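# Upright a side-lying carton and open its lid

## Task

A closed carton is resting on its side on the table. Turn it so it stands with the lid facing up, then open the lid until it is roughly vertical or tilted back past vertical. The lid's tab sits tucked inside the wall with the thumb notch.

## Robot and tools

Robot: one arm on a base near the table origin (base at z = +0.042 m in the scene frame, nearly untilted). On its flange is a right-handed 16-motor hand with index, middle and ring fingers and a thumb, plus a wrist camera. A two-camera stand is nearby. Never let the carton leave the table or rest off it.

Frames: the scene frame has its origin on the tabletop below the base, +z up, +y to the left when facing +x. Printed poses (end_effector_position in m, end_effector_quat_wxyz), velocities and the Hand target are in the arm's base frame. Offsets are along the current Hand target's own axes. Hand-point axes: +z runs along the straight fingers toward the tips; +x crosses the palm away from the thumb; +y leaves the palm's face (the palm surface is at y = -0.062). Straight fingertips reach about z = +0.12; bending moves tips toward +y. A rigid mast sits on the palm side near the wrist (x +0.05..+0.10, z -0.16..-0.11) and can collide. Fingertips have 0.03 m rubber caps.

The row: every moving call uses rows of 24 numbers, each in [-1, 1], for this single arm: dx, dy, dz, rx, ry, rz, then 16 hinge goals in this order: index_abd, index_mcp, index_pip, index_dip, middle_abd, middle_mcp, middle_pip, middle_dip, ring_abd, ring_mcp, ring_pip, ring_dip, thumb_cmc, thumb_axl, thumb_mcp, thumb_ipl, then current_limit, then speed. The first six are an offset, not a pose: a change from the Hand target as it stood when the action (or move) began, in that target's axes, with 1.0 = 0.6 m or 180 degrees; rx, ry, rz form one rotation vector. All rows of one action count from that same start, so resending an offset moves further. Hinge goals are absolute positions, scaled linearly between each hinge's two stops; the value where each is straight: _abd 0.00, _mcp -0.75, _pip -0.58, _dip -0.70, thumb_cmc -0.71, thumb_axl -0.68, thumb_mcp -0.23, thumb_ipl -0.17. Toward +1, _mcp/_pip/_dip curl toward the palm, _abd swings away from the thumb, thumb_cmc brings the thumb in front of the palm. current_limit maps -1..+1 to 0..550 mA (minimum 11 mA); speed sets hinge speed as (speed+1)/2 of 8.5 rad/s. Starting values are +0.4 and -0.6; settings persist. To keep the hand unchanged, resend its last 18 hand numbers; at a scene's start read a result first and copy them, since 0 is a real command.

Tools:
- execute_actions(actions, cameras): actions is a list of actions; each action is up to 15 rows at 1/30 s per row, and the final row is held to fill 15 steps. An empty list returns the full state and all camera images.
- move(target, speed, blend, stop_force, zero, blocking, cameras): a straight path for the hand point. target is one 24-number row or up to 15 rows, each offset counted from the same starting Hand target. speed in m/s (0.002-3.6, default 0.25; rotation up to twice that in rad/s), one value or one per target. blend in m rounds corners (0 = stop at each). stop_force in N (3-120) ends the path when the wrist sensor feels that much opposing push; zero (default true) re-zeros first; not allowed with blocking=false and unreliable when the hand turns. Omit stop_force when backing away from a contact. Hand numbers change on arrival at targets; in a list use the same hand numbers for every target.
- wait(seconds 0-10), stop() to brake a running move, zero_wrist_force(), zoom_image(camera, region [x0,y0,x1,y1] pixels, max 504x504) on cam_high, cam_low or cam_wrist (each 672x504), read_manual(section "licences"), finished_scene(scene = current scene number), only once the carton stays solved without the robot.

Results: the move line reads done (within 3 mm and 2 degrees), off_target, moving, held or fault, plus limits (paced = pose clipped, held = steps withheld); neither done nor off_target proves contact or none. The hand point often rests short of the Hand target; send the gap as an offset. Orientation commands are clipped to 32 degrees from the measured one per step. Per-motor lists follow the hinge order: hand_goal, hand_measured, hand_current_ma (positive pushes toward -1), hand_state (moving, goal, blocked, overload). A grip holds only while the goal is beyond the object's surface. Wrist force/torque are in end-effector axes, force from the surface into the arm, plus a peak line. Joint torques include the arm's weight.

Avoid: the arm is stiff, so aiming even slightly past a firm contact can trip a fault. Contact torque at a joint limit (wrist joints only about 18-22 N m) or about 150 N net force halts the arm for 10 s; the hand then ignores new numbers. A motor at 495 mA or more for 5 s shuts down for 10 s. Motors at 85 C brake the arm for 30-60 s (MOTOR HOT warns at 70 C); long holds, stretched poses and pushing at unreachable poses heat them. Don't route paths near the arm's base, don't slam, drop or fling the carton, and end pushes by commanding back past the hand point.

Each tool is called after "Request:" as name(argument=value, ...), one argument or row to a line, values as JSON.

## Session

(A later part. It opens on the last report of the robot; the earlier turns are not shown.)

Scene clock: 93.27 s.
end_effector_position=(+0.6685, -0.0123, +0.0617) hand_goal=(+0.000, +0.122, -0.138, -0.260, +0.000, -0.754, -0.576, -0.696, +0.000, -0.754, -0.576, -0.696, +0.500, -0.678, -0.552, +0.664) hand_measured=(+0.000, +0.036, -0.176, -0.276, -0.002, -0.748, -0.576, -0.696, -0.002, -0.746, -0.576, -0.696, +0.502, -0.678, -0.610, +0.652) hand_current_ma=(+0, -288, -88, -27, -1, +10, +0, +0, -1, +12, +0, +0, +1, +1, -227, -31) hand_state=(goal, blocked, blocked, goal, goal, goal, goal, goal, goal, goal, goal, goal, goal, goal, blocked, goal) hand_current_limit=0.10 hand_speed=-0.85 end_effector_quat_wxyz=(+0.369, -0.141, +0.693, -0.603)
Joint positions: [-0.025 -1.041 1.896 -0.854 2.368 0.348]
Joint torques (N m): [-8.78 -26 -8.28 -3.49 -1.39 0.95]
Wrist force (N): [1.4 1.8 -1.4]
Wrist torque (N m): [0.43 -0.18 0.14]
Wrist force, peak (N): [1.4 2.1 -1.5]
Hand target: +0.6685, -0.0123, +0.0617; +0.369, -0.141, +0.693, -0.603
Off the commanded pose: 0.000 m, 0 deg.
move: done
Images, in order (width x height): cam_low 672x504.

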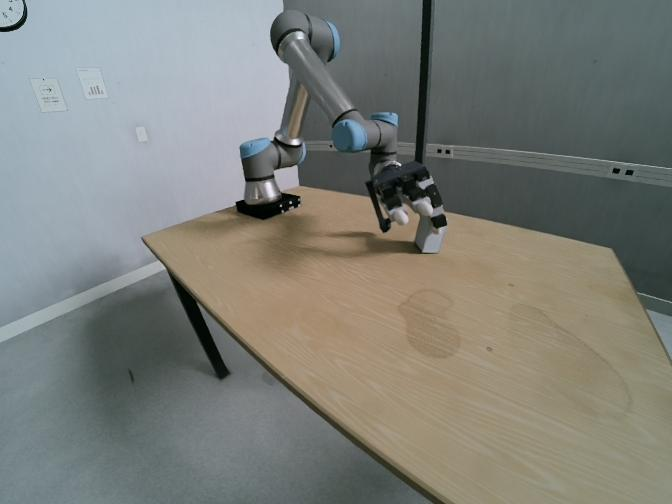

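Request:
move(
  target=[0.0057,0.0156,0,0,0,0, 0,0.123,-0.1387,-0.2609, 0,-0.754,-0.576,-0.696, 0,-0.754,-0.576,-0.696, 0.5,-0.678,-0.551,0.6649, 0.1,-0.85],
  speed=0.04,
  stop_force=3,
  cameras=["cam_low"],
)

Request:
zoom_image(
  camera="cam_low",
  region=[390, 180, 470, 260],
)

Scene clock: 95.73 s.
end_effector_position=(+0.6685, -0.0123, +0.0607) hand_goal=(+0.000, +0.122, -0.138, -0.260, +0.000, -0.754, -0.576, -0.696, +0.000, -0.754, -0.576, -0.696, +0.500, -0.678, -0.552, +0.664) hand_measured=(+0.000, +0.036, -0.176, -0.276, -0.002, -0.746, -0.576, -0.696, -0.002, -0.746, -0.576, -0.696, +0.502, -0.678, -0.610, +0.652) hand_current_ma=(+0, -288, -89, -27, -1, +10, +0, +0, -1, +12, +0, +0, +1, +1, -227, -31) hand_state=(goal, blocked, blocked, goal, goal, goal, goal, goal, goal, goal, goal, goal, goal, goal, blocked, goal) hand_current_limit=0.10 hand_speed=-0.85 end_effector_quat_wxyz=(+0.369, -0.141, +0.693, -0.603)
Joint positions: [-0.025 -1.039 1.896 -0.857 2.368 0.348]
Joint torques (N m): [-5.14 -47.15 -23.79 0.56 -1.27 -0.44]
Wrist force (N): [1.4 1.9 -1.4]
Wrist torque (N m): [0.44 -0.18 0.14]
Wrist force, peak (N): [1.0 -1.9 -2.4]
Hand target: +0.6685, -0.0123, +0.0607; +0.369, -0.141, +0.693, -0.603 (not the last commanded pose)
Off the commanded pose: 0.009 m, 0 deg.
move: contact
Images, in order (width x height): cam_low 672x504.

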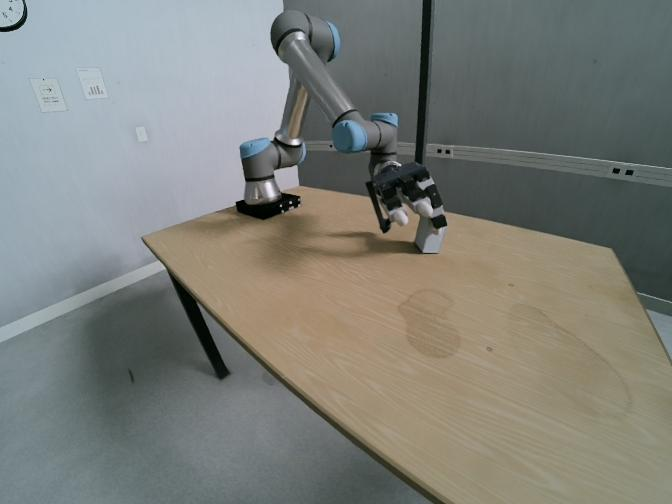

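Scaled by 6.300 from the camera's 672x504 image, which has a finer 960x720 frame.

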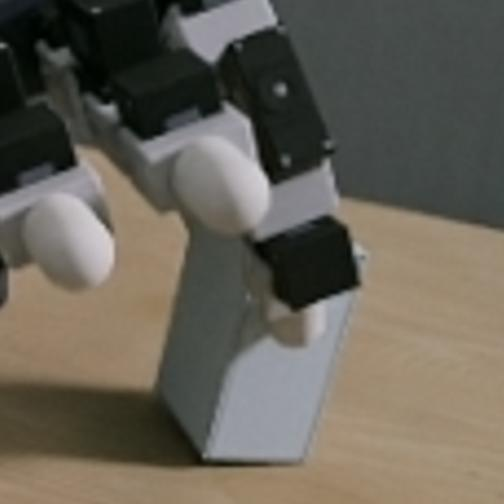

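Request:
move(
  target=[
    [0,0,0,0,0,0, 0,-0.137,-0.1387,-0.2609, 0,-0.754,-0.576,-0.696, 0,-0.754,-0.576,-0.696, 0.5,-0.678,-0.7865,0.6649, 0.1,-0.85],
    [-0.0456,-0.1253,0,0,0,0, 0,-0.137,-0.1387,-0.2609, 0,-0.754,-0.576,-0.696, 0,-0.754,-0.576,-0.696, 0.5,-0.678,-0.7865,0.6649, 0.1,-0.85],
  ],
  speed=0.3,
  cameras=["cam_low"],
)

Request:
zoom_image(
  camera="cam_low",
  region=[390, 180, 470, 260],
)

Scene clock: 98.30 s.
end_effector_position=(+0.6685, -0.0122, +0.1407) hand_goal=(+0.000, -0.138, -0.138, -0.260, +0.000, -0.754, -0.576, -0.696, +0.000, -0.754, -0.576, -0.696, +0.500, -0.678, -0.786, +0.664) hand_measured=(+0.000, -0.126, -0.140, -0.262, -0.002, -0.746, -0.576, -0.696, -0.002, -0.746, -0.576, -0.696, +0.502, -0.678, -0.780, +0.662) hand_current_ma=(+0, +22, -2, -2, -1, +10, +0, +0, -1, +12, +0, +0, +1, +1, +8, -4) hand_state=(goal, goal, goal, goal, goal, goal, goal, goal, goal, goal, goal, goal, goal, goal, goal, goal) hand_current_limit=0.10 hand_speed=-0.85 end_effector_quat_wxyz=(+0.369, -0.141, +0.693, -0.603)
Joint positions: [-0.024 -1.175 1.841 -0.665 2.368 0.348]
Joint torques (N m): [-4.97 -44.29 -26.07 0.68 0.37 1.85]
Wrist force (N): [1.5 1.6 -1.4]
Wrist torque (N m): [0.40 -0.21 0.15]
Wrist force, peak (N): [1.9 2.9 -1.2]
Hand target: +0.6685, -0.0123, +0.1407; +0.369, -0.141, +0.693, -0.603
Off the commanded pose: 0.000 m, 0 deg.
move: done
Images, in order (width x height): cam_low 672x504.

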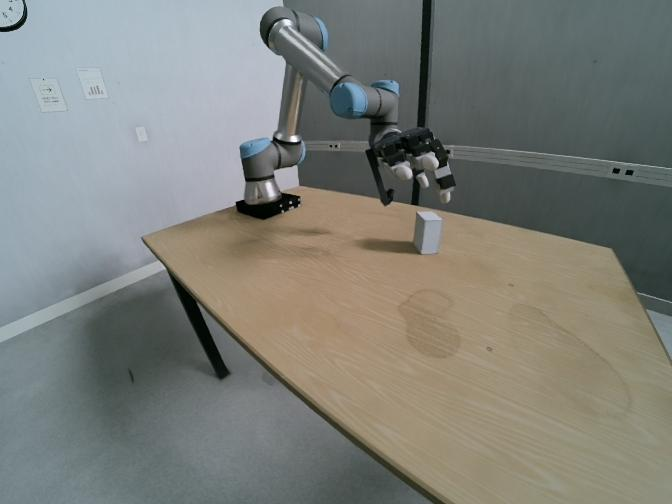

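Scaled by 6.300 from the camera's 672x504 image, which has a finer 960x720 frame.

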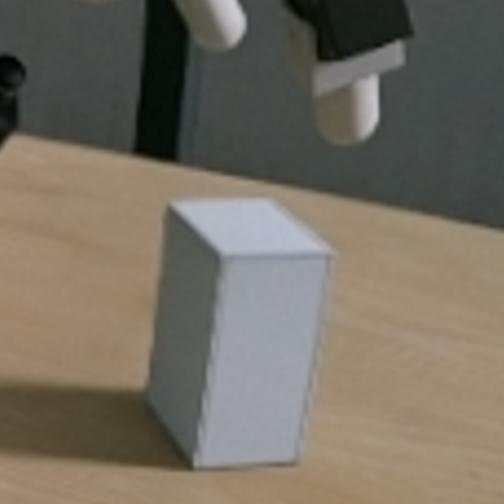

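Request:
execute_actions(
  actions=[],
  cameras=["cam_high"],
)

Request:
zoom_image(
  camera="cam_high",
  region=[350, 180, 446, 252],
)

Scene clock: 101.77 s.
end_effector_position=(+0.6685, -0.0123, +0.1407) hand_goal=(+0.000, -0.138, -0.138, -0.260, +0.000, -0.754, -0.576, -0.696, +0.000, -0.754, -0.576, -0.696, +0.500, -0.678, -0.786, +0.664) hand_measured=(+0.000, -0.126, -0.140, -0.262, -0.002, -0.746, -0.576, -0.696, -0.002, -0.746, -0.576, -0.696, +0.502, -0.678, -0.780, +0.662) hand_current_ma=(+0, +22, -2, -2, -1, +10, +0, +0, -1, +12, +0, +0, +1, +1, +8, -4) hand_state=(goal, goal, goal, goal, goal, goal, goal, goal, goal, goal, goal, goal, goal, goal, goal, goal) hand_current_limit=0.10 hand_speed=-0.85 end_effector_quat_wxyz=(+0.369, -0.141, +0.693, -0.603)
Joint positions: [-0.025 -1.175 1.841 -0.665 2.369 0.348]
Joint velocities: within noise
Joint torques (N m): [-7.76 -44.71 -26.16 0.56 0.41 1.91]
Motor temperatures (°C): [34 40 29 47 34 34]
Wrist force (N): [1.5 1.7 -1.3]
Wrist torque (N m): [0.40 -0.21 0.16]
Wrist force, peak (N): [1.7 1.6 -1.3]
Hand target: +0.6685, -0.0123, +0.1407; +0.369, -0.141, +0.693, -0.603
Off the commanded pose: 0.000 m, 0 deg.
Images, in order (width x height): cam_high 672x504.

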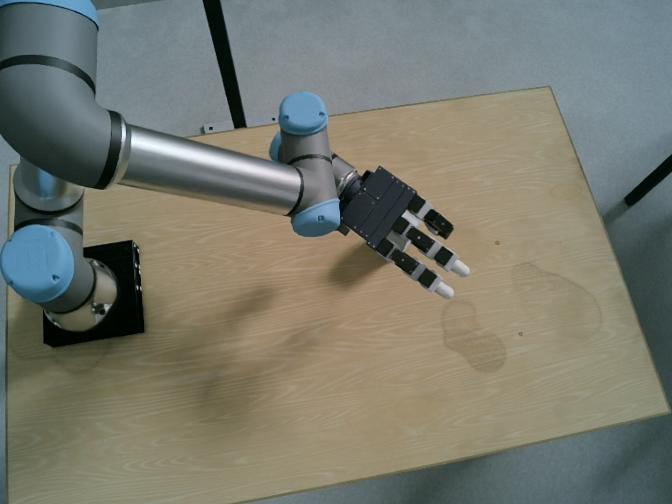

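Scaled by 5.250 from the camera's 672x504 image, which has a finer 960x720 frame.

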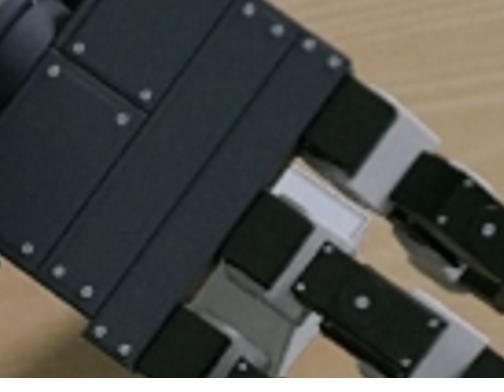

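Request:
zoom_image(
  camera="cam_high",
  region=[384, 204, 424, 254],
)

Scaled by 10.080 from the camera's 672x504 image, which has a finer 960x720 frame.

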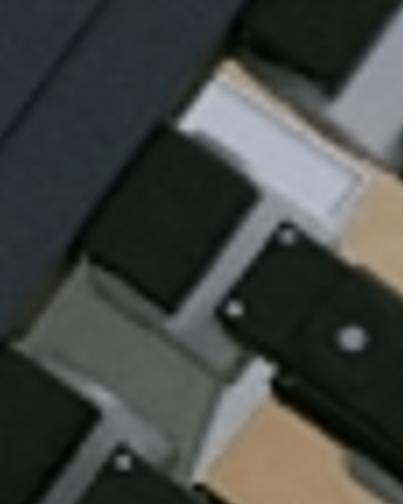

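Request:
move(
  target=[-0.0818,0.0222,-0.036,-0.0835,-0.4736,-0.0893, 0.05,-0.3699,-0.0584,-0.1812, -0.142,-0.1644,-0.2993,-0.4203, 0,-0.754,-0.576,-0.696, 0.643,-0.678,-0.5618,0.4054, 0.1,-0.5],
  speed=0.5,
  cameras=["cam_high","cam_low"],
)

Request:
zoom_image(
  camera="cam_low",
  region=[380, 150, 508, 266],
)

Request:
zoom_image(
  camera="cam_high",
  region=[350, 180, 446, 252],
)

Scene clock: 111.77 s.
end_effector_position=(+0.6910, +0.0380, +0.1449) hand_goal=(+0.050, -0.370, -0.058, -0.182, -0.142, -0.164, -0.300, -0.420, +0.000, -0.754, -0.576, -0.696, +0.642, -0.678, -0.562, +0.406) hand_measured=(+0.048, -0.354, -0.060, -0.184, -0.138, -0.160, -0.300, -0.422, -0.002, -0.746, -0.576, -0.696, +0.642, -0.678, -0.562, +0.408) hand_current_ma=(-1, +30, -1, -2, +3, +6, +0, -3, -1, +12, +0, +0, +0, +1, -1, +2) hand_state=(goal, goal, goal, goal, goal, goal, goal, goal, goal, goal, goal, goal, goal, goal, goal, goal) hand_current_limit=0.10 hand_speed=-0.50 end_effector_quat_wxyz=(+0.638, -0.639, +0.304, -0.304)
Joint positions: [-0.48 -1.096 1.663 -0.566 0.408 -0.002]
Joint torques (N m): [10.4 -27.4 -27.55 1.06 -1.43 -1.58]
Wrist force (N): [1.0 1.1 -1.2]
Wrist torque (N m): [0.30 -0.17 0.24]
Wrist force, peak (N): [1.4 1.9 -1.4]
Hand target: +0.6910, +0.0380, +0.1449; +0.638, -0.639, +0.304, -0.304
Off the commanded pose: 0.000 m, 0 deg.
move: done
Images, in order (width x height): cam_high 672x504, cam_low 672x504.

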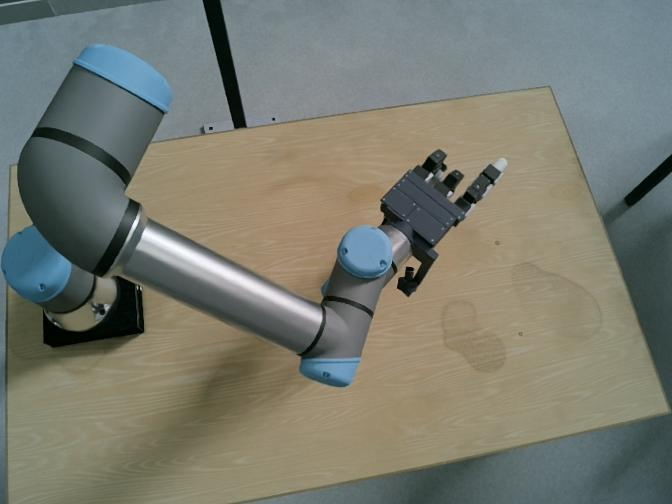

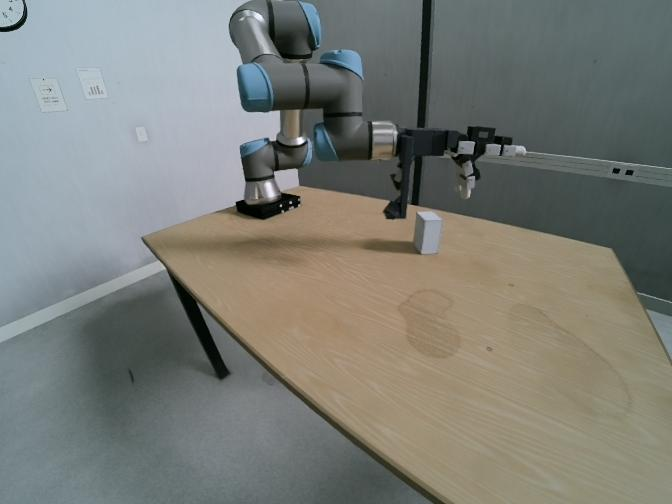

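Scaled by 3.938 from the camera's 672x504 image, which has a finer 960x720 frame.

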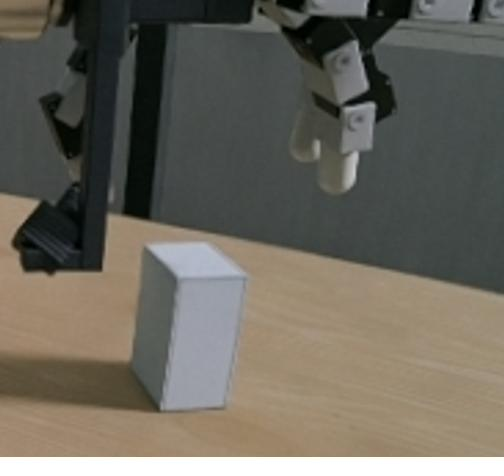

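Scaled by 5.250 from the camera's 672x504 image, which has a finer 960x720 frame.

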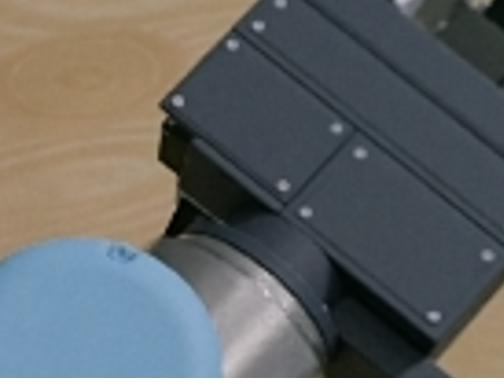

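Request:
move(
  target=[0,0.1,0,0,0,0, 0.05,-0.3699,-0.0584,-0.1812, -0.142,-0.1644,-0.2993,-0.4203, 0,-0.754,-0.576,-0.696, 0.643,-0.678,-0.5618,0.4054, 0.1,-0.5],
  speed=0.15,
  stop_force=6,
  cameras=["cam_low"],
)

Request:
zoom_image(
  camera="cam_low",
  region=[390, 170, 486, 266],
)

Request:
execute_actions(
  actions=[
    [[0,0,0,0,0,0, 0.05,-0.3699,-0.0584,-0.1812, -0.142,0.178,-0.2993,-0.4203, 0,-0.754,-0.576,-0.696, 0.643,-0.678,-0.191,0.4054, 0.1,-0.85]],
    [[0,0,0,0,0,0, 0.05,-0.3699,-0.0584,-0.1812, -0.142,0.178,-0.2993,-0.4203, 0,-0.754,-0.576,-0.696, 0.643,-0.678,-0.191,0.4054, 0.1,-0.85]],
  ],
  cameras=["cam_low"],
)

Request:
zoom_image(
  camera="cam_low",
  region=[390, 170, 486, 266],
)

Scene clock: 114.27 s.
end_effector_position=(+0.6909, +0.0380, +0.0849) hand_goal=(+0.050, -0.370, -0.058, -0.182, -0.142, -0.164, -0.300, -0.420, +0.000, -0.754, -0.576, -0.696, +0.642, -0.678, -0.562, +0.406) hand_measured=(+0.048, -0.354, -0.060, -0.184, -0.138, -0.160, -0.300, -0.422, -0.002, -0.746, -0.576, -0.696, +0.642, -0.678, -0.562, +0.408) hand_current_ma=(-1, +30, -1, -2, +3, +6, +0, -3, -1, +13, +0, +0, +0, +1, -1, +2) hand_state=(goal, goal, goal, goal, goal, goal, goal, goal, goal, goal, goal, goal, goal, goal, goal, goal) hand_current_limit=0.10 hand_speed=-0.50 end_effector_quat_wxyz=(+0.638, -0.639, +0.304, -0.304)
Joint positions: [-0.48 -1.012 1.713 -0.699 0.408 -0.002]
Joint torques (N m): [-7.54 -28.95 -9.23 -2.56 0.58 1.83]
Wrist force (N): [1.0 1.4 -1.1]
Wrist torque (N m): [0.33 -0.16 0.24]
Wrist force, peak (N): [0.8 2.5 -1.3]
Hand target: +0.6909, +0.0380, +0.0849; +0.638, -0.639, +0.304, -0.304
Off the commanded pose: 0.000 m, 0 deg.
move: done
Images, in order (width x height): cam_low 672x504.

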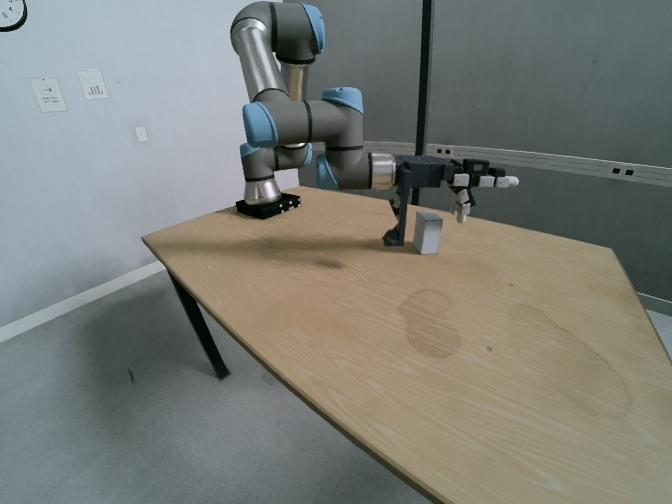

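Scaled by 5.250 from the camera's 672x504 image, which has a finer 960x720 frame.

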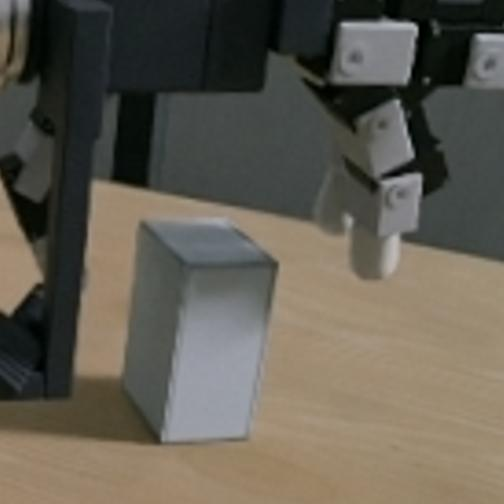

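Scene clock: 115.47 s.
end_effector_position=(+0.6909, +0.0380, +0.0849) hand_goal=(+0.050, -0.370, -0.058, -0.182, -0.142, +0.178, -0.300, -0.420, +0.000, -0.754, -0.576, -0.696, +0.642, -0.678, -0.192, +0.406) hand_measured=(+0.048, -0.354, -0.060, -0.184, -0.128, +0.120, -0.338, -0.438, -0.002, -0.746, -0.576, -0.696, +0.628, -0.682, -0.260, +0.396) hand_current_ma=(-1, +30, -1, -2, +20, -169, -92, -32, -1, +13, +0, +0, -23, -5, -271, -24) hand_state=(goal, goal, goal, goal, goal, blocked, blocked, goal, goal, goal, goal, goal, goal, goal, blocked, goal) hand_current_limit=0.10 hand_speed=-0.85 end_effector_quat_wxyz=(+0.638, -0.639, +0.304, -0.304)
Joint positions: [-0.48 -1.012 1.713 -0.699 0.408 -0.002]
Joint torques (N m): [-8.5 -29.22 -9.79 -2.05 0.66 1.84]
Wrist force (N): [1.1 -0.5 -1.0]
Wrist torque (N m): [0.33 -0.16 0.22]
Wrist force, peak (N): [1.1 -1.5 -1.2]
Hand target: +0.6909, +0.0380, +0.0849; +0.638, -0.639, +0.304, -0.304
Off the commanded pose: 0.000 m, 0 deg.
Images, in order (width x height): cam_low 672x504.

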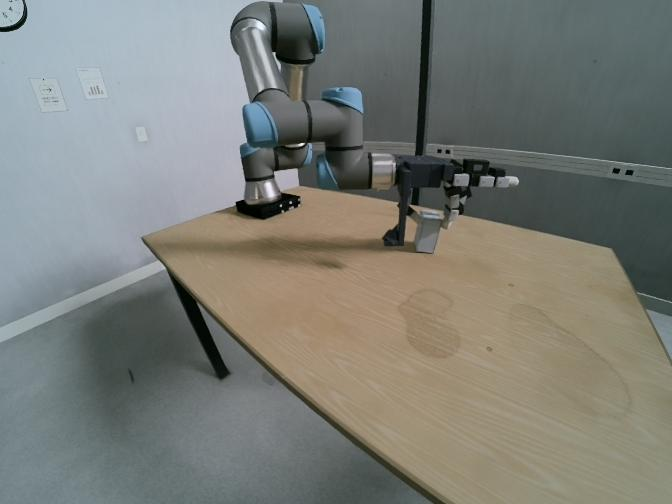

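Scaled by 5.250 from the camera's 672x504 image, which has a finer 960x720 frame.

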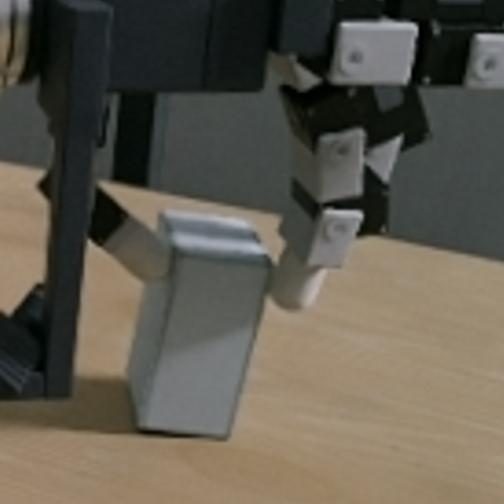

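Request:
move(
  target=[
    [0,-0.0333,0,0,0,0, 0.05,-0.3699,-0.0584,-0.1812, -0.142,0.178,-0.2993,-0.4203, 0,-0.754,-0.576,-0.696, 0.643,-0.678,-0.191,0.4054, 0.1,-0.85],
    [0.169,-0.0333,-0.1788,0,0.4667,0, 0.05,-0.3699,-0.0584,-0.1812, -0.142,0.178,-0.2993,-0.4203, 0,-0.754,-0.576,-0.696, 0.643,-0.678,-0.191,0.4054, 0.1,-0.85],
  ],
  speed=[0.2,0.45],
  blend=[0.01,0],
  cameras=["cam_low"],
)

Request:
zoom_image(
  camera="cam_low",
  region=[390, 190, 486, 286],
)

Scene clock: 119.53 s.
end_effector_position=(+0.6716, -0.1083, +0.1050) hand_goal=(+0.050, -0.370, -0.058, -0.182, -0.142, +0.178, -0.300, -0.420, +0.000, -0.754, -0.576, -0.696, +0.642, -0.678, -0.192, +0.406) hand_measured=(+0.048, -0.354, -0.060, -0.184, -0.124, +0.120, -0.340, -0.440, -0.002, -0.746, -0.576, -0.696, +0.626, -0.682, -0.256, +0.394) hand_current_ma=(-1, +29, -1, -2, +28, -169, -92, -40, -1, +14, +0, +0, -28, -6, -256, -25) hand_state=(goal, goal, goal, goal, goal, blocked, blocked, blocked, goal, goal, goal, goal, goal, goal, blocked, goal) hand_current_limit=0.10 hand_speed=-0.85 end_effector_quat_wxyz=(+0.271, -0.271, +0.653, -0.653)
Joint positions: [-0.196 -1.132 1.849 -0.717 2.158 -0.001]
Joint torques (N m): [10.57 -24.59 -25.81 0.51 1.38 -1.45]
Wrist force (N): [1.1 1.6 -1.2]
Wrist torque (N m): [0.35 -0.19 0.25]
Wrist force, peak (N): [0.9 2.8 -1.0]
Hand target: +0.6716, -0.1083, +0.1050; +0.271, -0.271, +0.653, -0.653
Off the commanded pose: 0.000 m, 0 deg.
move: done
Images, in order (width x height): cam_low 672x504.

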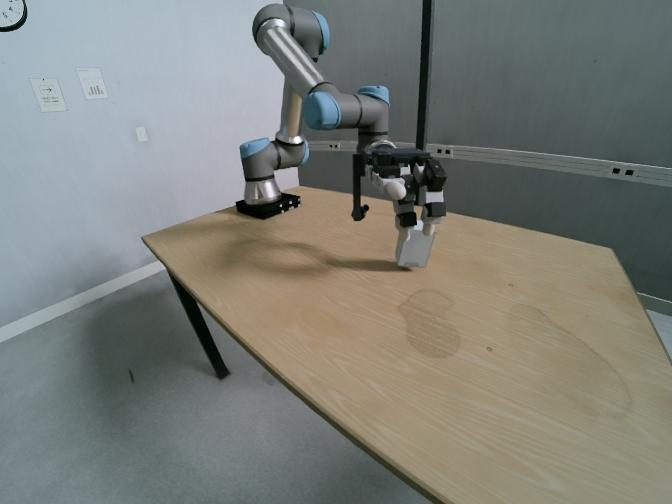

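Scaled by 5.250 from the camera's 672x504 image, which has a finer 960x720 frame.

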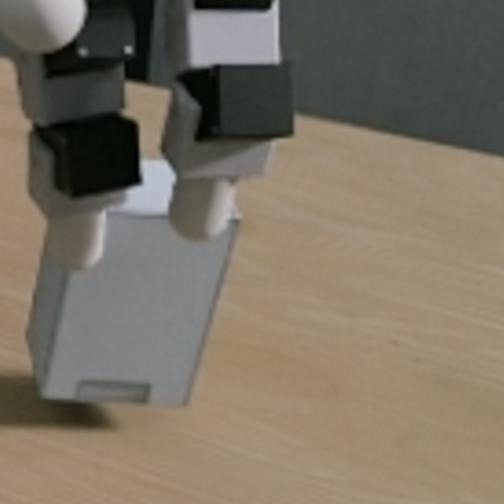

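Request:
move(
  target=[
    [0,0,0,0,0,-0.25, 0.05,-0.3699,-0.0584,-0.1812, -0.142,0.178,-0.2993,-0.4203, 0,-0.754,-0.576,-0.696, 0.643,-0.678,-0.191,0.4054, 0.1,-0.85],
    [0,0.1167,0,0,0,-0.489, 0.05,-0.3699,-0.0584,-0.1812, -0.142,0.178,-0.2993,-0.4203, 0,-0.754,-0.576,-0.696, 0.643,-0.678,-0.191,0.4054, 0.1,-0.85],
  ],
  speed=0.45,
  blend=[0.02,0],
  cameras=["cam_low"],
)

Request:
zoom_image(
  camera="cam_low",
  region=[370, 200, 466, 296],
)

Scene clock: 129.00 s.
end_effector_position=(+0.6719, -0.1075, +0.0488) hand_goal=(+0.050, -0.370, -0.058, -0.182, -0.142, +0.178, -0.300, -0.420, +0.000, -0.754, -0.576, -0.696, +0.642, -0.678, -0.192, +0.406) hand_measured=(+0.048, -0.366, -0.060, -0.184, -0.124, +0.120, -0.340, -0.440, -0.004, -0.750, -0.576, -0.696, +0.612, -0.684, -0.250, +0.394) hand_current_ma=(-2, +4, -1, -2, +28, -169, -92, -40, -2, +5, +0, +0, -65, -10, -228, -25) hand_state=(goal, goal, goal, goal, goal, blocked, blocked, blocked, goal, goal, goal, goal, blocked, goal, blocked, goal) hand_current_limit=0.10 hand_speed=-0.85 end_effector_quat_wxyz=(+0.202, +0.627, -0.336, +0.674)
Joint positions: [-0.041 -0.82 1.626 -0.791 2.313 -1.359]
Joint torques (N m): [-8.97 -55.11 -8.63 0.71 -0.67 1.9]
Wrist force (N): [-0.3 -0.3 -0.6]
Wrist torque (N m): [0.06 -0.04 0.03]
Wrist force, peak (N): [-6.2 1.1 -1.4]
Hand target: +0.6719, -0.1075, +0.0488; +0.202, +0.627, -0.336, +0.674 (not the last commanded pose)
Off the commanded pose: 0.014 m, 10 deg.
move: held (a check stopped the path); limits=held
pose unreachable: on one or more control steps of this call, first in action 0 (counted from 0), an arm could not follow its commanded pose, so it was not sent that pose on those steps. It may still have moved: this result reports where it is.
cause: moving toward the commanded pose would bring two parts of the arm too close to each other (joints 4 (wrist 1) to 6 (wrist 3) lie between them).
Images, in order (width x height): cam_low 672x504.

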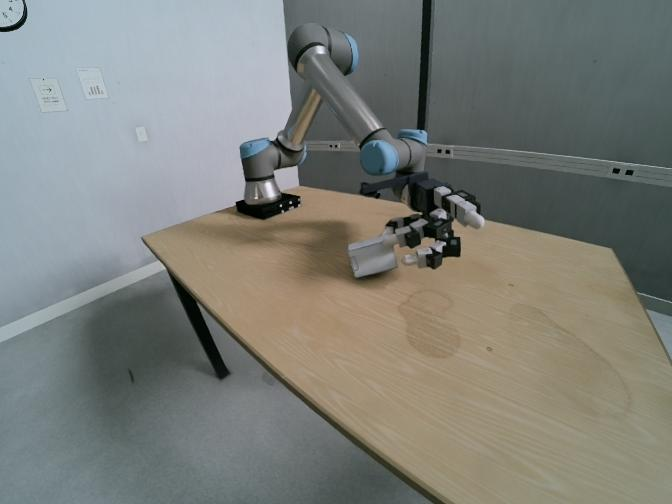

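Scaled by 5.250 from the camera's 672x504 image, which has a finer 960x720 frame.

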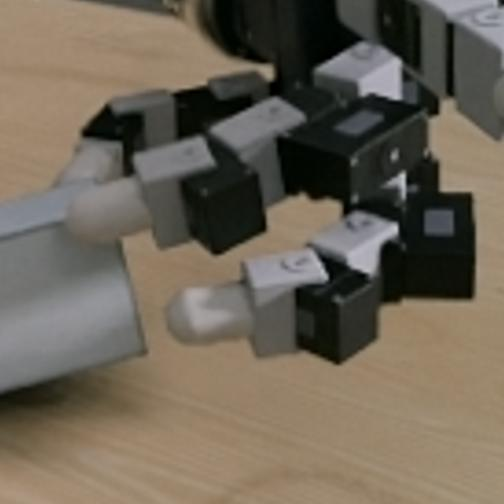

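Request:
move(
  target=[
    [0.0978,0.1235,0.241,0.0539,-0.011,0.0077, 0.05,-0.3699,-0.0584,-0.1812, -0.142,0.178,-0.2993,-0.4203, 0,-0.754,-0.576,-0.696, 0.643,-0.678,-0.191,0.4054, 0.1,-0.85],
    [0.0162,0.1402,0.242,0.0552,-0.0047,-0.0757, 0.05,-0.3699,-0.0584,-0.1812, -0.142,0.178,-0.2993,-0.4203, 0,-0.754,-0.576,-0.696, 0.643,-0.678,-0.191,0.4054, 0.1,-0.85],
  ],
  speed=0.3,
  blend=[0.02,0],
  cameras=["cam_low"],
)

Request:
zoom_image(
  camera="cam_low",
  region=[360, 220, 504, 340],
)

Scene clock: 135.07 s.
end_effector_position=(+0.7152, -0.2697, +0.0399) hand_goal=(+0.050, -0.370, -0.058, -0.182, -0.142, +0.178, -0.300, -0.420, +0.000, -0.754, -0.576, -0.696, +0.642, -0.678, -0.192, +0.406) hand_measured=(+0.048, -0.368, -0.060, -0.184, -0.124, +0.120, -0.340, -0.440, -0.004, -0.752, -0.576, -0.696, +0.612, -0.684, -0.250, +0.394) hand_current_ma=(-2, +2, -1, -2, +28, -169, -92, -40, -2, +2, +0, +0, -65, -10, -227, -25) hand_state=(goal, goal, goal, goal, goal, blocked, blocked, blocked, goal, goal, goal, goal, blocked, goal, blocked, goal) hand_current_limit=0.10 hand_speed=-0.85 end_effector_quat_wxyz=(+0.223, +0.682, -0.202, +0.667)
Joint positions: [-0.349 -0.764 1.613 -0.838 1.831 -1.603]
Joint torques (N m): [10.64 -36.75 -24.38 -4.02 0.5 -2.26]
Wrist force (N): [-0.7 -0.5 -1.0]
Wrist torque (N m): [0.06 0.01 0.12]
Wrist force, peak (N): [-0.8 -1.4 -2.0]
Hand target: +0.7152, -0.2697, +0.0398; +0.223, +0.682, -0.202, +0.667
Off the commanded pose: 0.000 m, 0 deg.
move: done
Images, in order (width x height): cam_low 672x504.

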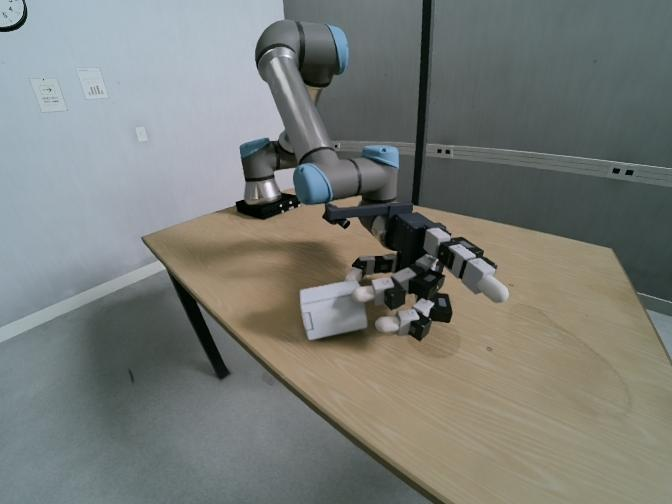

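Scaled by 3.500 from the camera's 672x504 image, which has a finer 960x720 frame.

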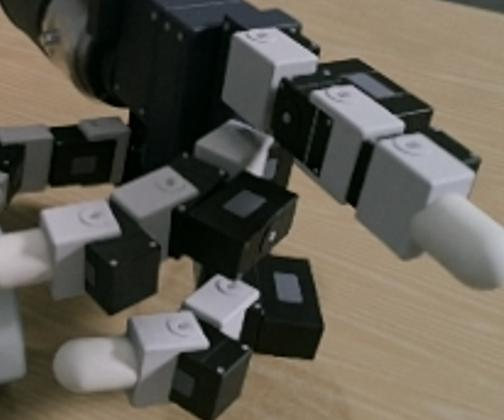

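Request:
move(
  target=[-0.06,-0.0021,0,0,0,0, 0.05,-0.3699,-0.0584,-0.1812, -0.142,0.178,-0.2993,-0.4203, 0,-0.754,-0.576,-0.696, 0.643,-0.678,-0.191,0.4054, 0.1,-0.85],
  speed=0.05,
  stop_force=3,
  cameras=["cam_low"],
)

Request:
zoom_image(
  camera="cam_low",
  region=[280, 250, 400, 370],
)

Scene clock: 137.43 s.
end_effector_position=(+0.7150, -0.2695, +0.0241) hand_goal=(+0.050, -0.370, -0.058, -0.182, -0.142, +0.178, -0.300, -0.420, +0.000, -0.754, -0.576, -0.696, +0.642, -0.678, -0.192, +0.406) hand_measured=(+0.048, -0.368, -0.060, -0.184, -0.110, +0.120, -0.340, -0.440, -0.004, -0.752, -0.576, -0.696, +0.616, -0.684, -0.248, +0.394) hand_current_ma=(-2, +2, -1, -2, +59, -172, -95, -40, -3, +2, +0, +0, -53, -8, -214, -25) hand_state=(goal, goal, goal, goal, blocked, blocked, blocked, blocked, goal, goal, goal, goal, blocked, goal, blocked, goal) hand_current_limit=0.10 hand_speed=-0.85 end_effector_quat_wxyz=(+0.223, +0.682, -0.202, +0.667)
Joint positions: [-0.349 -0.736 1.613 -0.865 1.831 -1.603]
Joint torques (N m): [5.83 -57.3 -11.34 0.27 -0.4 0]
Wrist force (N): [-0.5 -0.4 -1.0]
Wrist torque (N m): [0.08 -0.02 0.13]
Wrist force, peak (N): [3.2 -0.2 0.2]
Hand target: +0.7149, -0.2695, +0.0241; +0.223, +0.682, -0.202, +0.667 (not the last commanded pose)
Off the commanded pose: 0.020 m, 0 deg.
move: contact
Images, in order (width x height): cam_low 672x504.

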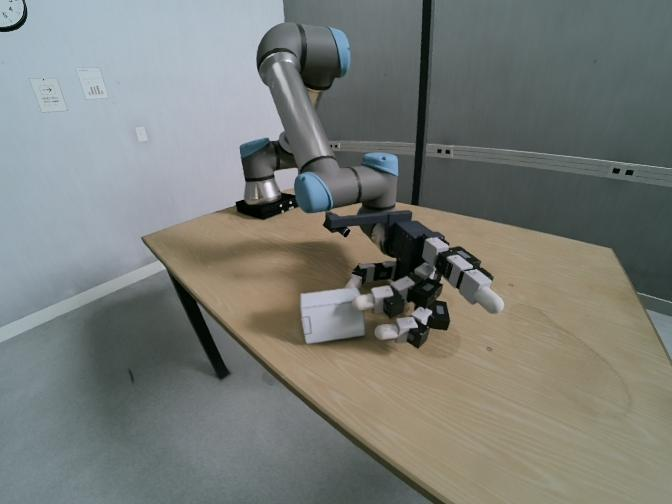

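Scaled by 4.200 from the camera's 672x504 image, which has a finer 960x720 frame.

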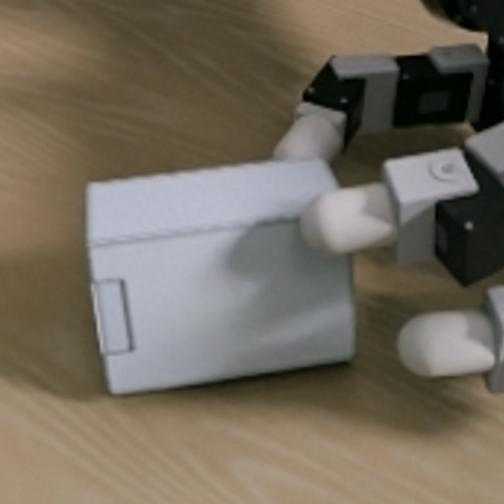

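Request:
execute_actions(
  actions=[
    [[0,0,0,0,0,0, 0.05,-0.3699,-0.0584,-0.1812, -0.142,0.02,-0.2993,-0.4203, 0,-0.754,-0.576,-0.696, 0.643,-0.678,-0.36,0.4054, 0.1,-0.92]],
  ],
  cameras=["cam_low"],
)

Request:
zoom_image(
  camera="cam_low",
  region=[280, 250, 400, 370],
)

Scene clock: 141.20 s.
end_effector_position=(+0.7149, -0.2695, +0.0241) hand_goal=(+0.050, -0.370, -0.058, -0.182, -0.142, +0.020, -0.300, -0.420, +0.000, -0.754, -0.576, -0.696, +0.642, -0.678, -0.360, +0.406) hand_measured=(+0.048, -0.368, -0.060, -0.184, -0.144, +0.022, -0.304, -0.424, -0.004, -0.752, -0.576, -0.696, +0.622, -0.680, -0.358, +0.404) hand_current_ma=(-2, +2, -1, -2, -1, +2, -3, -3, -3, +2, +0, +0, -40, -3, +3, -3) hand_state=(goal, goal, goal, goal, goal, goal, goal, goal, goal, goal, goal, goal, blocked, goal, goal, goal) hand_current_limit=0.10 hand_speed=-0.92 end_effector_quat_wxyz=(+0.223, +0.682, -0.202, +0.667)
Joint positions: [-0.349 -0.736 1.613 -0.865 1.831 -1.603]
Joint torques (N m): [-7.04 -56.57 -7.58 0.23 -0.72 -0.02]
Wrist force (N): [-0.5 -0.5 -0.9]
Wrist torque (N m): [0.06 0.00 0.10]
Wrist force, peak (N): [-0.8 -0.7 -1.2]
Hand target: +0.7149, -0.2695, +0.0241; +0.223, +0.682, -0.202, +0.667
Off the commanded pose: 0.000 m, 0 deg.
Images, in order (width x height): cam_low 672x504.

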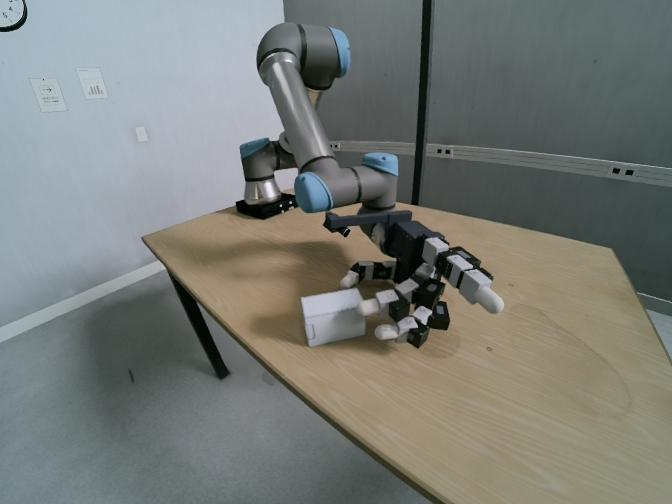

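Scaled by 4.200 from the camera's 672x504 image, which has a finer 960x720 frame.

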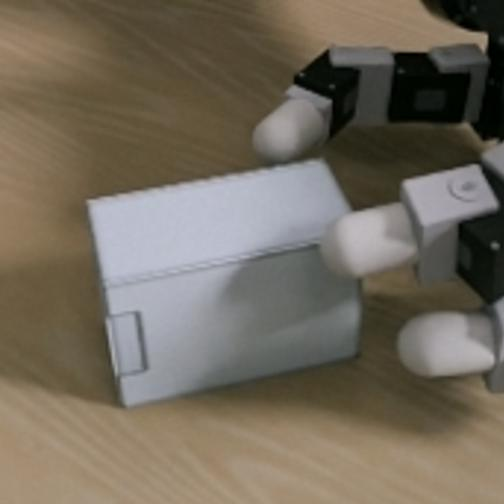

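Request:
execute_actions(
  actions=[],
  cameras=["cam_high"],
)

Request:
zoom_image(
  camera="cam_high",
  region=[390, 340, 510, 460],
)

Scene clock: 142.30 s.
end_effector_position=(+0.7149, -0.2695, +0.0241) hand_goal=(+0.050, -0.370, -0.058, -0.182, -0.142, +0.020, -0.300, -0.420, +0.000, -0.754, -0.576, -0.696, +0.642, -0.678, -0.360, +0.406) hand_measured=(+0.048, -0.368, -0.060, -0.184, -0.144, +0.022, -0.304, -0.424, -0.004, -0.752, -0.576, -0.696, +0.622, -0.680, -0.358, +0.404) hand_current_ma=(-2, +2, -1, -2, -1, +2, -3, -3, -3, +2, +0, +0, -40, -3, +3, -3) hand_state=(goal, goal, goal, goal, goal, goal, goal, goal, goal, goal, goal, goal, blocked, goal, goal, goal) hand_current_limit=0.10 hand_speed=-0.92 end_effector_quat_wxyz=(+0.223, +0.682, -0.202, +0.667)
Joint positions: [-0.349 -0.736 1.613 -0.865 1.831 -1.603]
Joint velocities: within noise
Joint torques (N m): [-6.93 -56.06 -8.06 0.24 -0.71 -0.1]
Motor temperatures (°C): [34 40 29 47 34 34]
Wrist force (N): [-0.4 -0.5 -0.8]
Wrist torque (N m): [0.06 -0.02 0.11]
Wrist force, peak (N): [-0.8 -0.5 -0.9]
Hand target: +0.7149, -0.2695, +0.0241; +0.223, +0.682, -0.202, +0.667
Off the commanded pose: 0.000 m, 0 deg.
Images, in order (width x height): cam_high 672x504.

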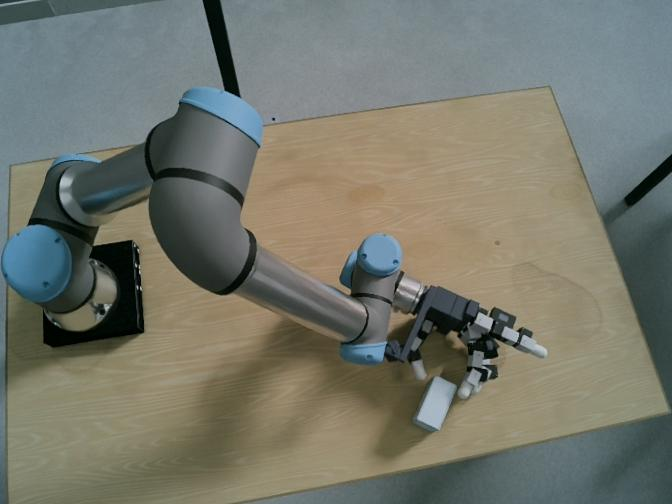

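Scaled by 4.200 from the camera's 672x504 image, which has a finer 960x720 frame.

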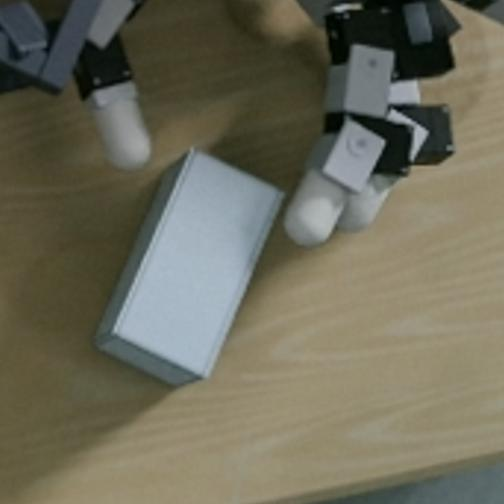

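Request:
move(
  target=[
    [0,0,0,0,0,0, 0.05,-0.3699,-0.0584,-0.1812, -0.142,-0.1644,-0.2993,-0.4203, 0,-0.754,-0.576,-0.696, 0.643,-0.678,-0.5618,0.4054, 0.1,-0.5],
    [0.0655,0.0598,0,0,0,0.2611, 0.05,-0.3699,-0.0584,-0.1812, -0.142,-0.1644,-0.2993,-0.4203, 0,-0.754,-0.576,-0.696, 0.643,-0.678,-0.5618,0.4054, 0.1,-0.5],
    [0.0497,0.1527,0.0118,0,0,0.4833, 0.05,-0.3699,-0.0584,-0.1812, -0.142,-0.1644,-0.2993,-0.4203, 0,-0.754,-0.576,-0.696, 0.643,-0.678,-0.5618,0.4054, 0.1,-0.5],
    [0.0163,0.1515,0.0118,0,0,0.4833, 0.05,-0.3699,-0.0584,-0.1812, -0.142,-0.1644,-0.2993,-0.4203, 0,-0.754,-0.576,-0.696, 0.643,-0.678,-0.5618,0.4054, 0.1,-0.5],
  ],
  speed=[0.3,0.5,0.5,0.15],
  blend=[0,0.02,0.005,0],
  cameras=["cam_high","cam_low"],
)

Request:
zoom_image(
  camera="cam_low",
  region=[270, 230, 410, 370],
)

Request:
zoom_image(
  camera="cam_high",
  region=[390, 340, 510, 460],
)

Scene clock: 149.23 s.
end_effector_position=(+0.6690, -0.3479, +0.0370) hand_goal=(+0.050, -0.370, -0.058, -0.182, -0.142, -0.164, -0.300, -0.420, +0.000, -0.754, -0.576, -0.696, +0.642, -0.678, -0.562, +0.406) hand_measured=(+0.048, -0.364, -0.060, -0.184, -0.144, -0.160, -0.302, -0.424, -0.004, -0.746, -0.576, -0.696, +0.638, -0.680, -0.560, +0.404) hand_current_ma=(-2, +7, -1, -2, -1, +6, -1, -3, -3, +12, +0, +0, -5, -1, +2, -2) hand_state=(goal, goal, goal, goal, goal, goal, goal, goal, goal, goal, goal, goal, goal, goal, goal, goal) hand_current_limit=0.10 hand_speed=-0.50 end_effector_quat_wxyz=(+0.297, -0.356, +0.616, -0.637)
Joint positions: [-0.708 -0.966 1.784 -0.806 1.472 -0.089]
Joint torques (N m): [-8.8 -31.35 -8.94 -4 -1.31 2.19]
Wrist force (N): [1.0 1.3 -1.0]
Wrist torque (N m): [0.31 -0.17 0.14]
Wrist force, peak (N): [1.0 2.1 -1.0]
Hand target: +0.6690, -0.3479, +0.0369; +0.297, -0.356, +0.616, -0.637
Off the commanded pose: 0.000 m, 0 deg.
move: done
Images, in order (width x height): cam_high 672x504, cam_low 672x504.

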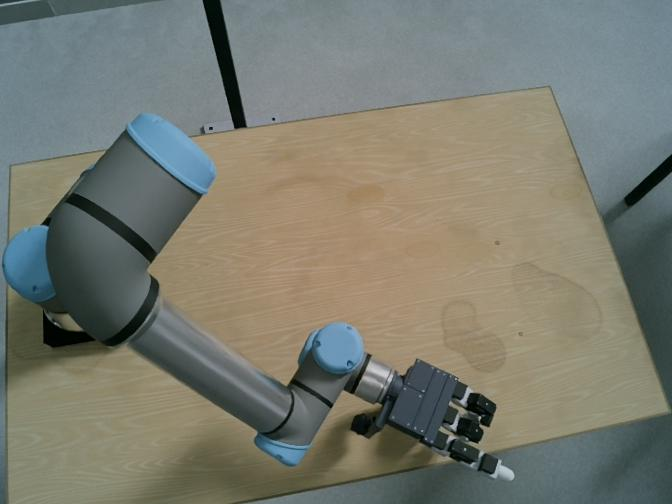

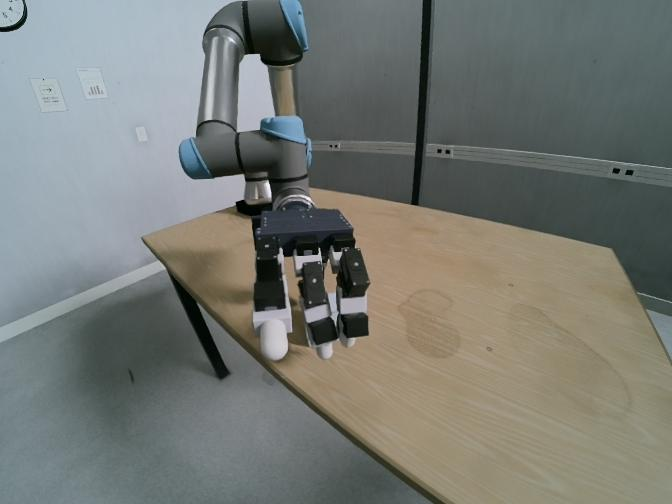

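Scaled by 3.600 from the camera's 672x504 image, which has a finer 960x720 frame.

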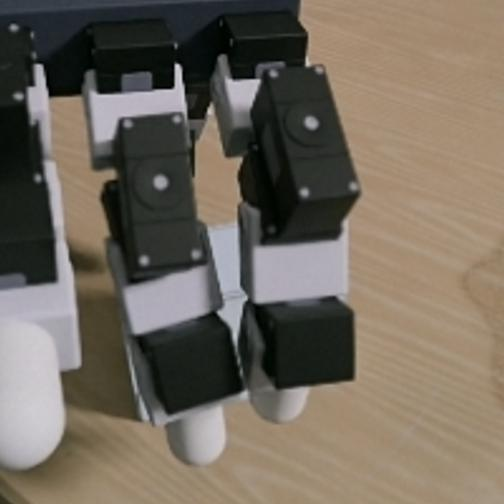

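Scaled by 4.200 from the camera's 672x504 image, which has a finer 960x720 frame.

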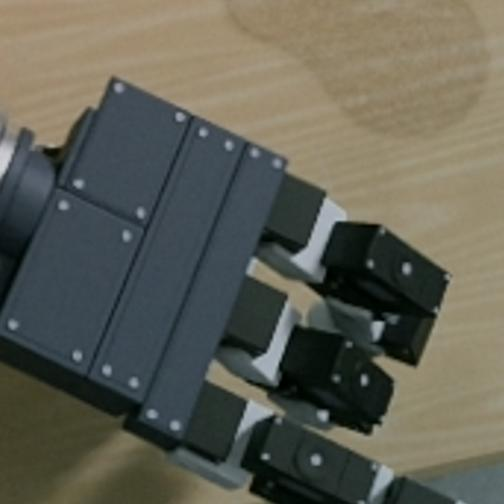

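Request:
execute_actions(
  actions=[
    [[0,0,0,0,0,0, 0.05,-0.055,-0.0584,-0.1812, -0.142,0.178,-0.2993,-0.4203, 0,-0.754,-0.576,-0.696, 0.643,-0.678,-0.191,0.4054, 0.1,-0.85]],
    [[0,0,0,0,0,0, 0.05,-0.055,-0.0584,-0.1812, -0.142,0.178,-0.2993,-0.4203, 0,-0.754,-0.576,-0.696, 0.643,-0.678,-0.191,0.4054, 0.1,-0.85]],
  ],
)

Request:
move(
  target=[
    [-0.056,-0.04,0,0,0,-0.1389, 0.05,-0.055,-0.0584,-0.1812, -0.142,0.178,-0.2993,-0.4203, 0,-0.754,-0.576,-0.696, 0.643,-0.678,-0.191,0.4054, 0.1,-0.85],
    [-0.1223,-0.0512,0,0.0058,-0.0107,-0.2778, 0.05,-0.055,-0.0584,-0.1812, -0.142,0.178,-0.2993,-0.4203, 0,-0.754,-0.576,-0.696, 0.643,-0.678,-0.191,0.4054, 0.1,-0.85],
    [-0.1743,-0.0377,0,0.0135,-0.0183,-0.3889, 0.05,-0.055,-0.0584,-0.1812, -0.142,0.178,-0.2993,-0.4203, 0,-0.754,-0.576,-0.696, 0.643,-0.678,-0.191,0.4054, 0.1,-0.85],
    [-0.2187,-0.0072,0,0.0236,-0.0198,-0.4996, 0.05,-0.055,-0.0584,-0.1812, -0.142,0.178,-0.2993,-0.4203, 0,-0.754,-0.576,-0.696, 0.643,-0.678,-0.191,0.4054, 0.1,-0.85],
  ],
  speed=0.35,
  blend=[0.015,0.015,0.015,0],
  cameras=["cam_low","cam_high"],
)

Request:
zoom_image(
  camera="cam_low",
  region=[300, 210, 460, 370],
)

Scene clock: 153.47 s.
end_effector_position=(+0.6691, -0.3479, +0.0369) hand_goal=(+0.050, -0.056, -0.058, -0.182, -0.142, +0.178, -0.300, -0.420, +0.000, -0.754, -0.576, -0.696, +0.642, -0.678, -0.192, +0.406) hand_measured=(+0.048, -0.082, -0.070, -0.184, -0.142, +0.132, -0.314, -0.426, -0.004, -0.746, -0.576, -0.696, +0.638, -0.680, -0.322, +0.394) hand_current_ma=(-2, -57, -18, -2, +0, -127, -25, -6, -3, +12, +0, +0, -4, -1, -302, -26) hand_state=(goal, blocked, goal, goal, goal, blocked, goal, goal, goal, goal, goal, goal, goal, goal, blocked, goal) hand_current_limit=0.10 hand_speed=-0.85 end_effector_quat_wxyz=(+0.297, -0.356, +0.616, -0.637)
Joint positions: [-0.708 -0.966 1.784 -0.806 1.472 -0.089]
Joint torques (N m): [-9.62 -29.79 -9.45 -2.71 -1.23 1.88]
Wrist force (N): [1.1 -1.5 -1.5]
Wrist torque (N m): [0.21 -0.18 0.16]
Wrist force, peak (N): [1.1 -1.5 -1.5]
Hand target: +0.6690, -0.3479, +0.0369; +0.297, -0.356, +0.616, -0.637
Off the commanded pose: 0.000 m, 0 deg.

Scene clock: 156.33 s.
end_effector_position=(+0.7440, -0.2403, +0.0298) hand_goal=(+0.050, -0.056, -0.058, -0.182, -0.142, +0.178, -0.300, -0.420, +0.000, -0.754, -0.576, -0.696, +0.642, -0.678, -0.192, +0.406) hand_measured=(+0.046, -0.084, -0.076, -0.188, -0.142, +0.132, -0.318, -0.430, -0.002, -0.752, -0.576, -0.696, +0.636, -0.680, -0.312, +0.390) hand_current_ma=(-3, -62, -35, -8, +1, -127, -34, -14, -2, +2, +0, +0, -9, -1, -302, -38) hand_state=(goal, blocked, goal, goal, goal, blocked, goal, goal, goal, goal, goal, goal, goal, goal, blocked, goal) hand_current_limit=0.10 hand_speed=-0.85 end_effector_quat_wxyz=(+0.211, +0.694, -0.154, +0.671)
Joint positions: [-0.314 -0.722 1.576 -0.843 1.78 -1.654]
Joint torques (N m): [11.11 -38.31 -23.94 -3.8 1.2 -2.19]
Wrist force (N): [-0.5 -0.5 -0.9]
Wrist torque (N m): [0.06 0.00 0.15]
Wrist force, peak (N): [1.8 1.7 -1.3]
Hand target: +0.7440, -0.2403, +0.0298; +0.211, +0.694, -0.154, +0.671
Off the commanded pose: 0.000 m, 0 deg.
move: done
Images, in order (width x height): cam_high 672x504, cam_low 672x504.

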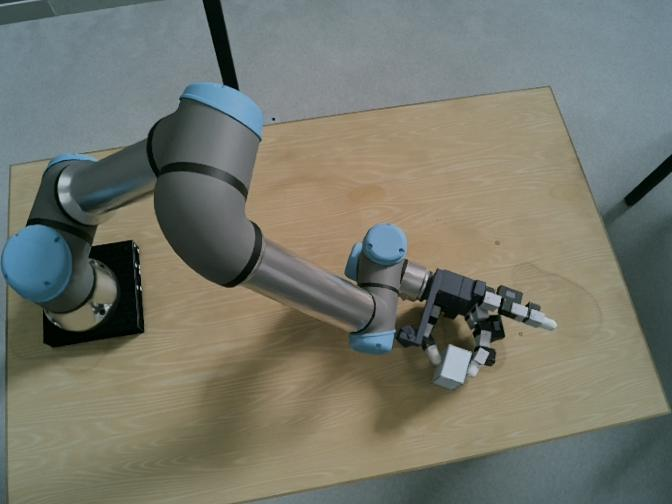

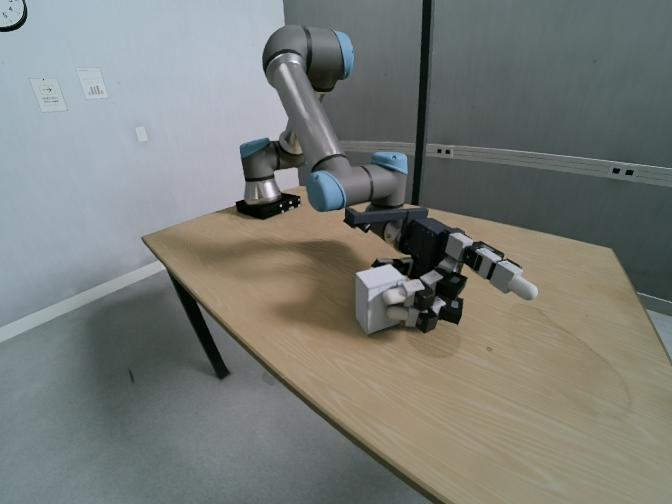

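Scaled by 3.150 from the camera's 672x504 image, which has a finer 960x720 frame.

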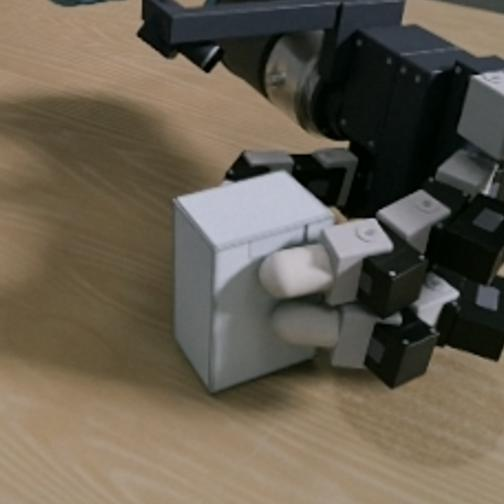

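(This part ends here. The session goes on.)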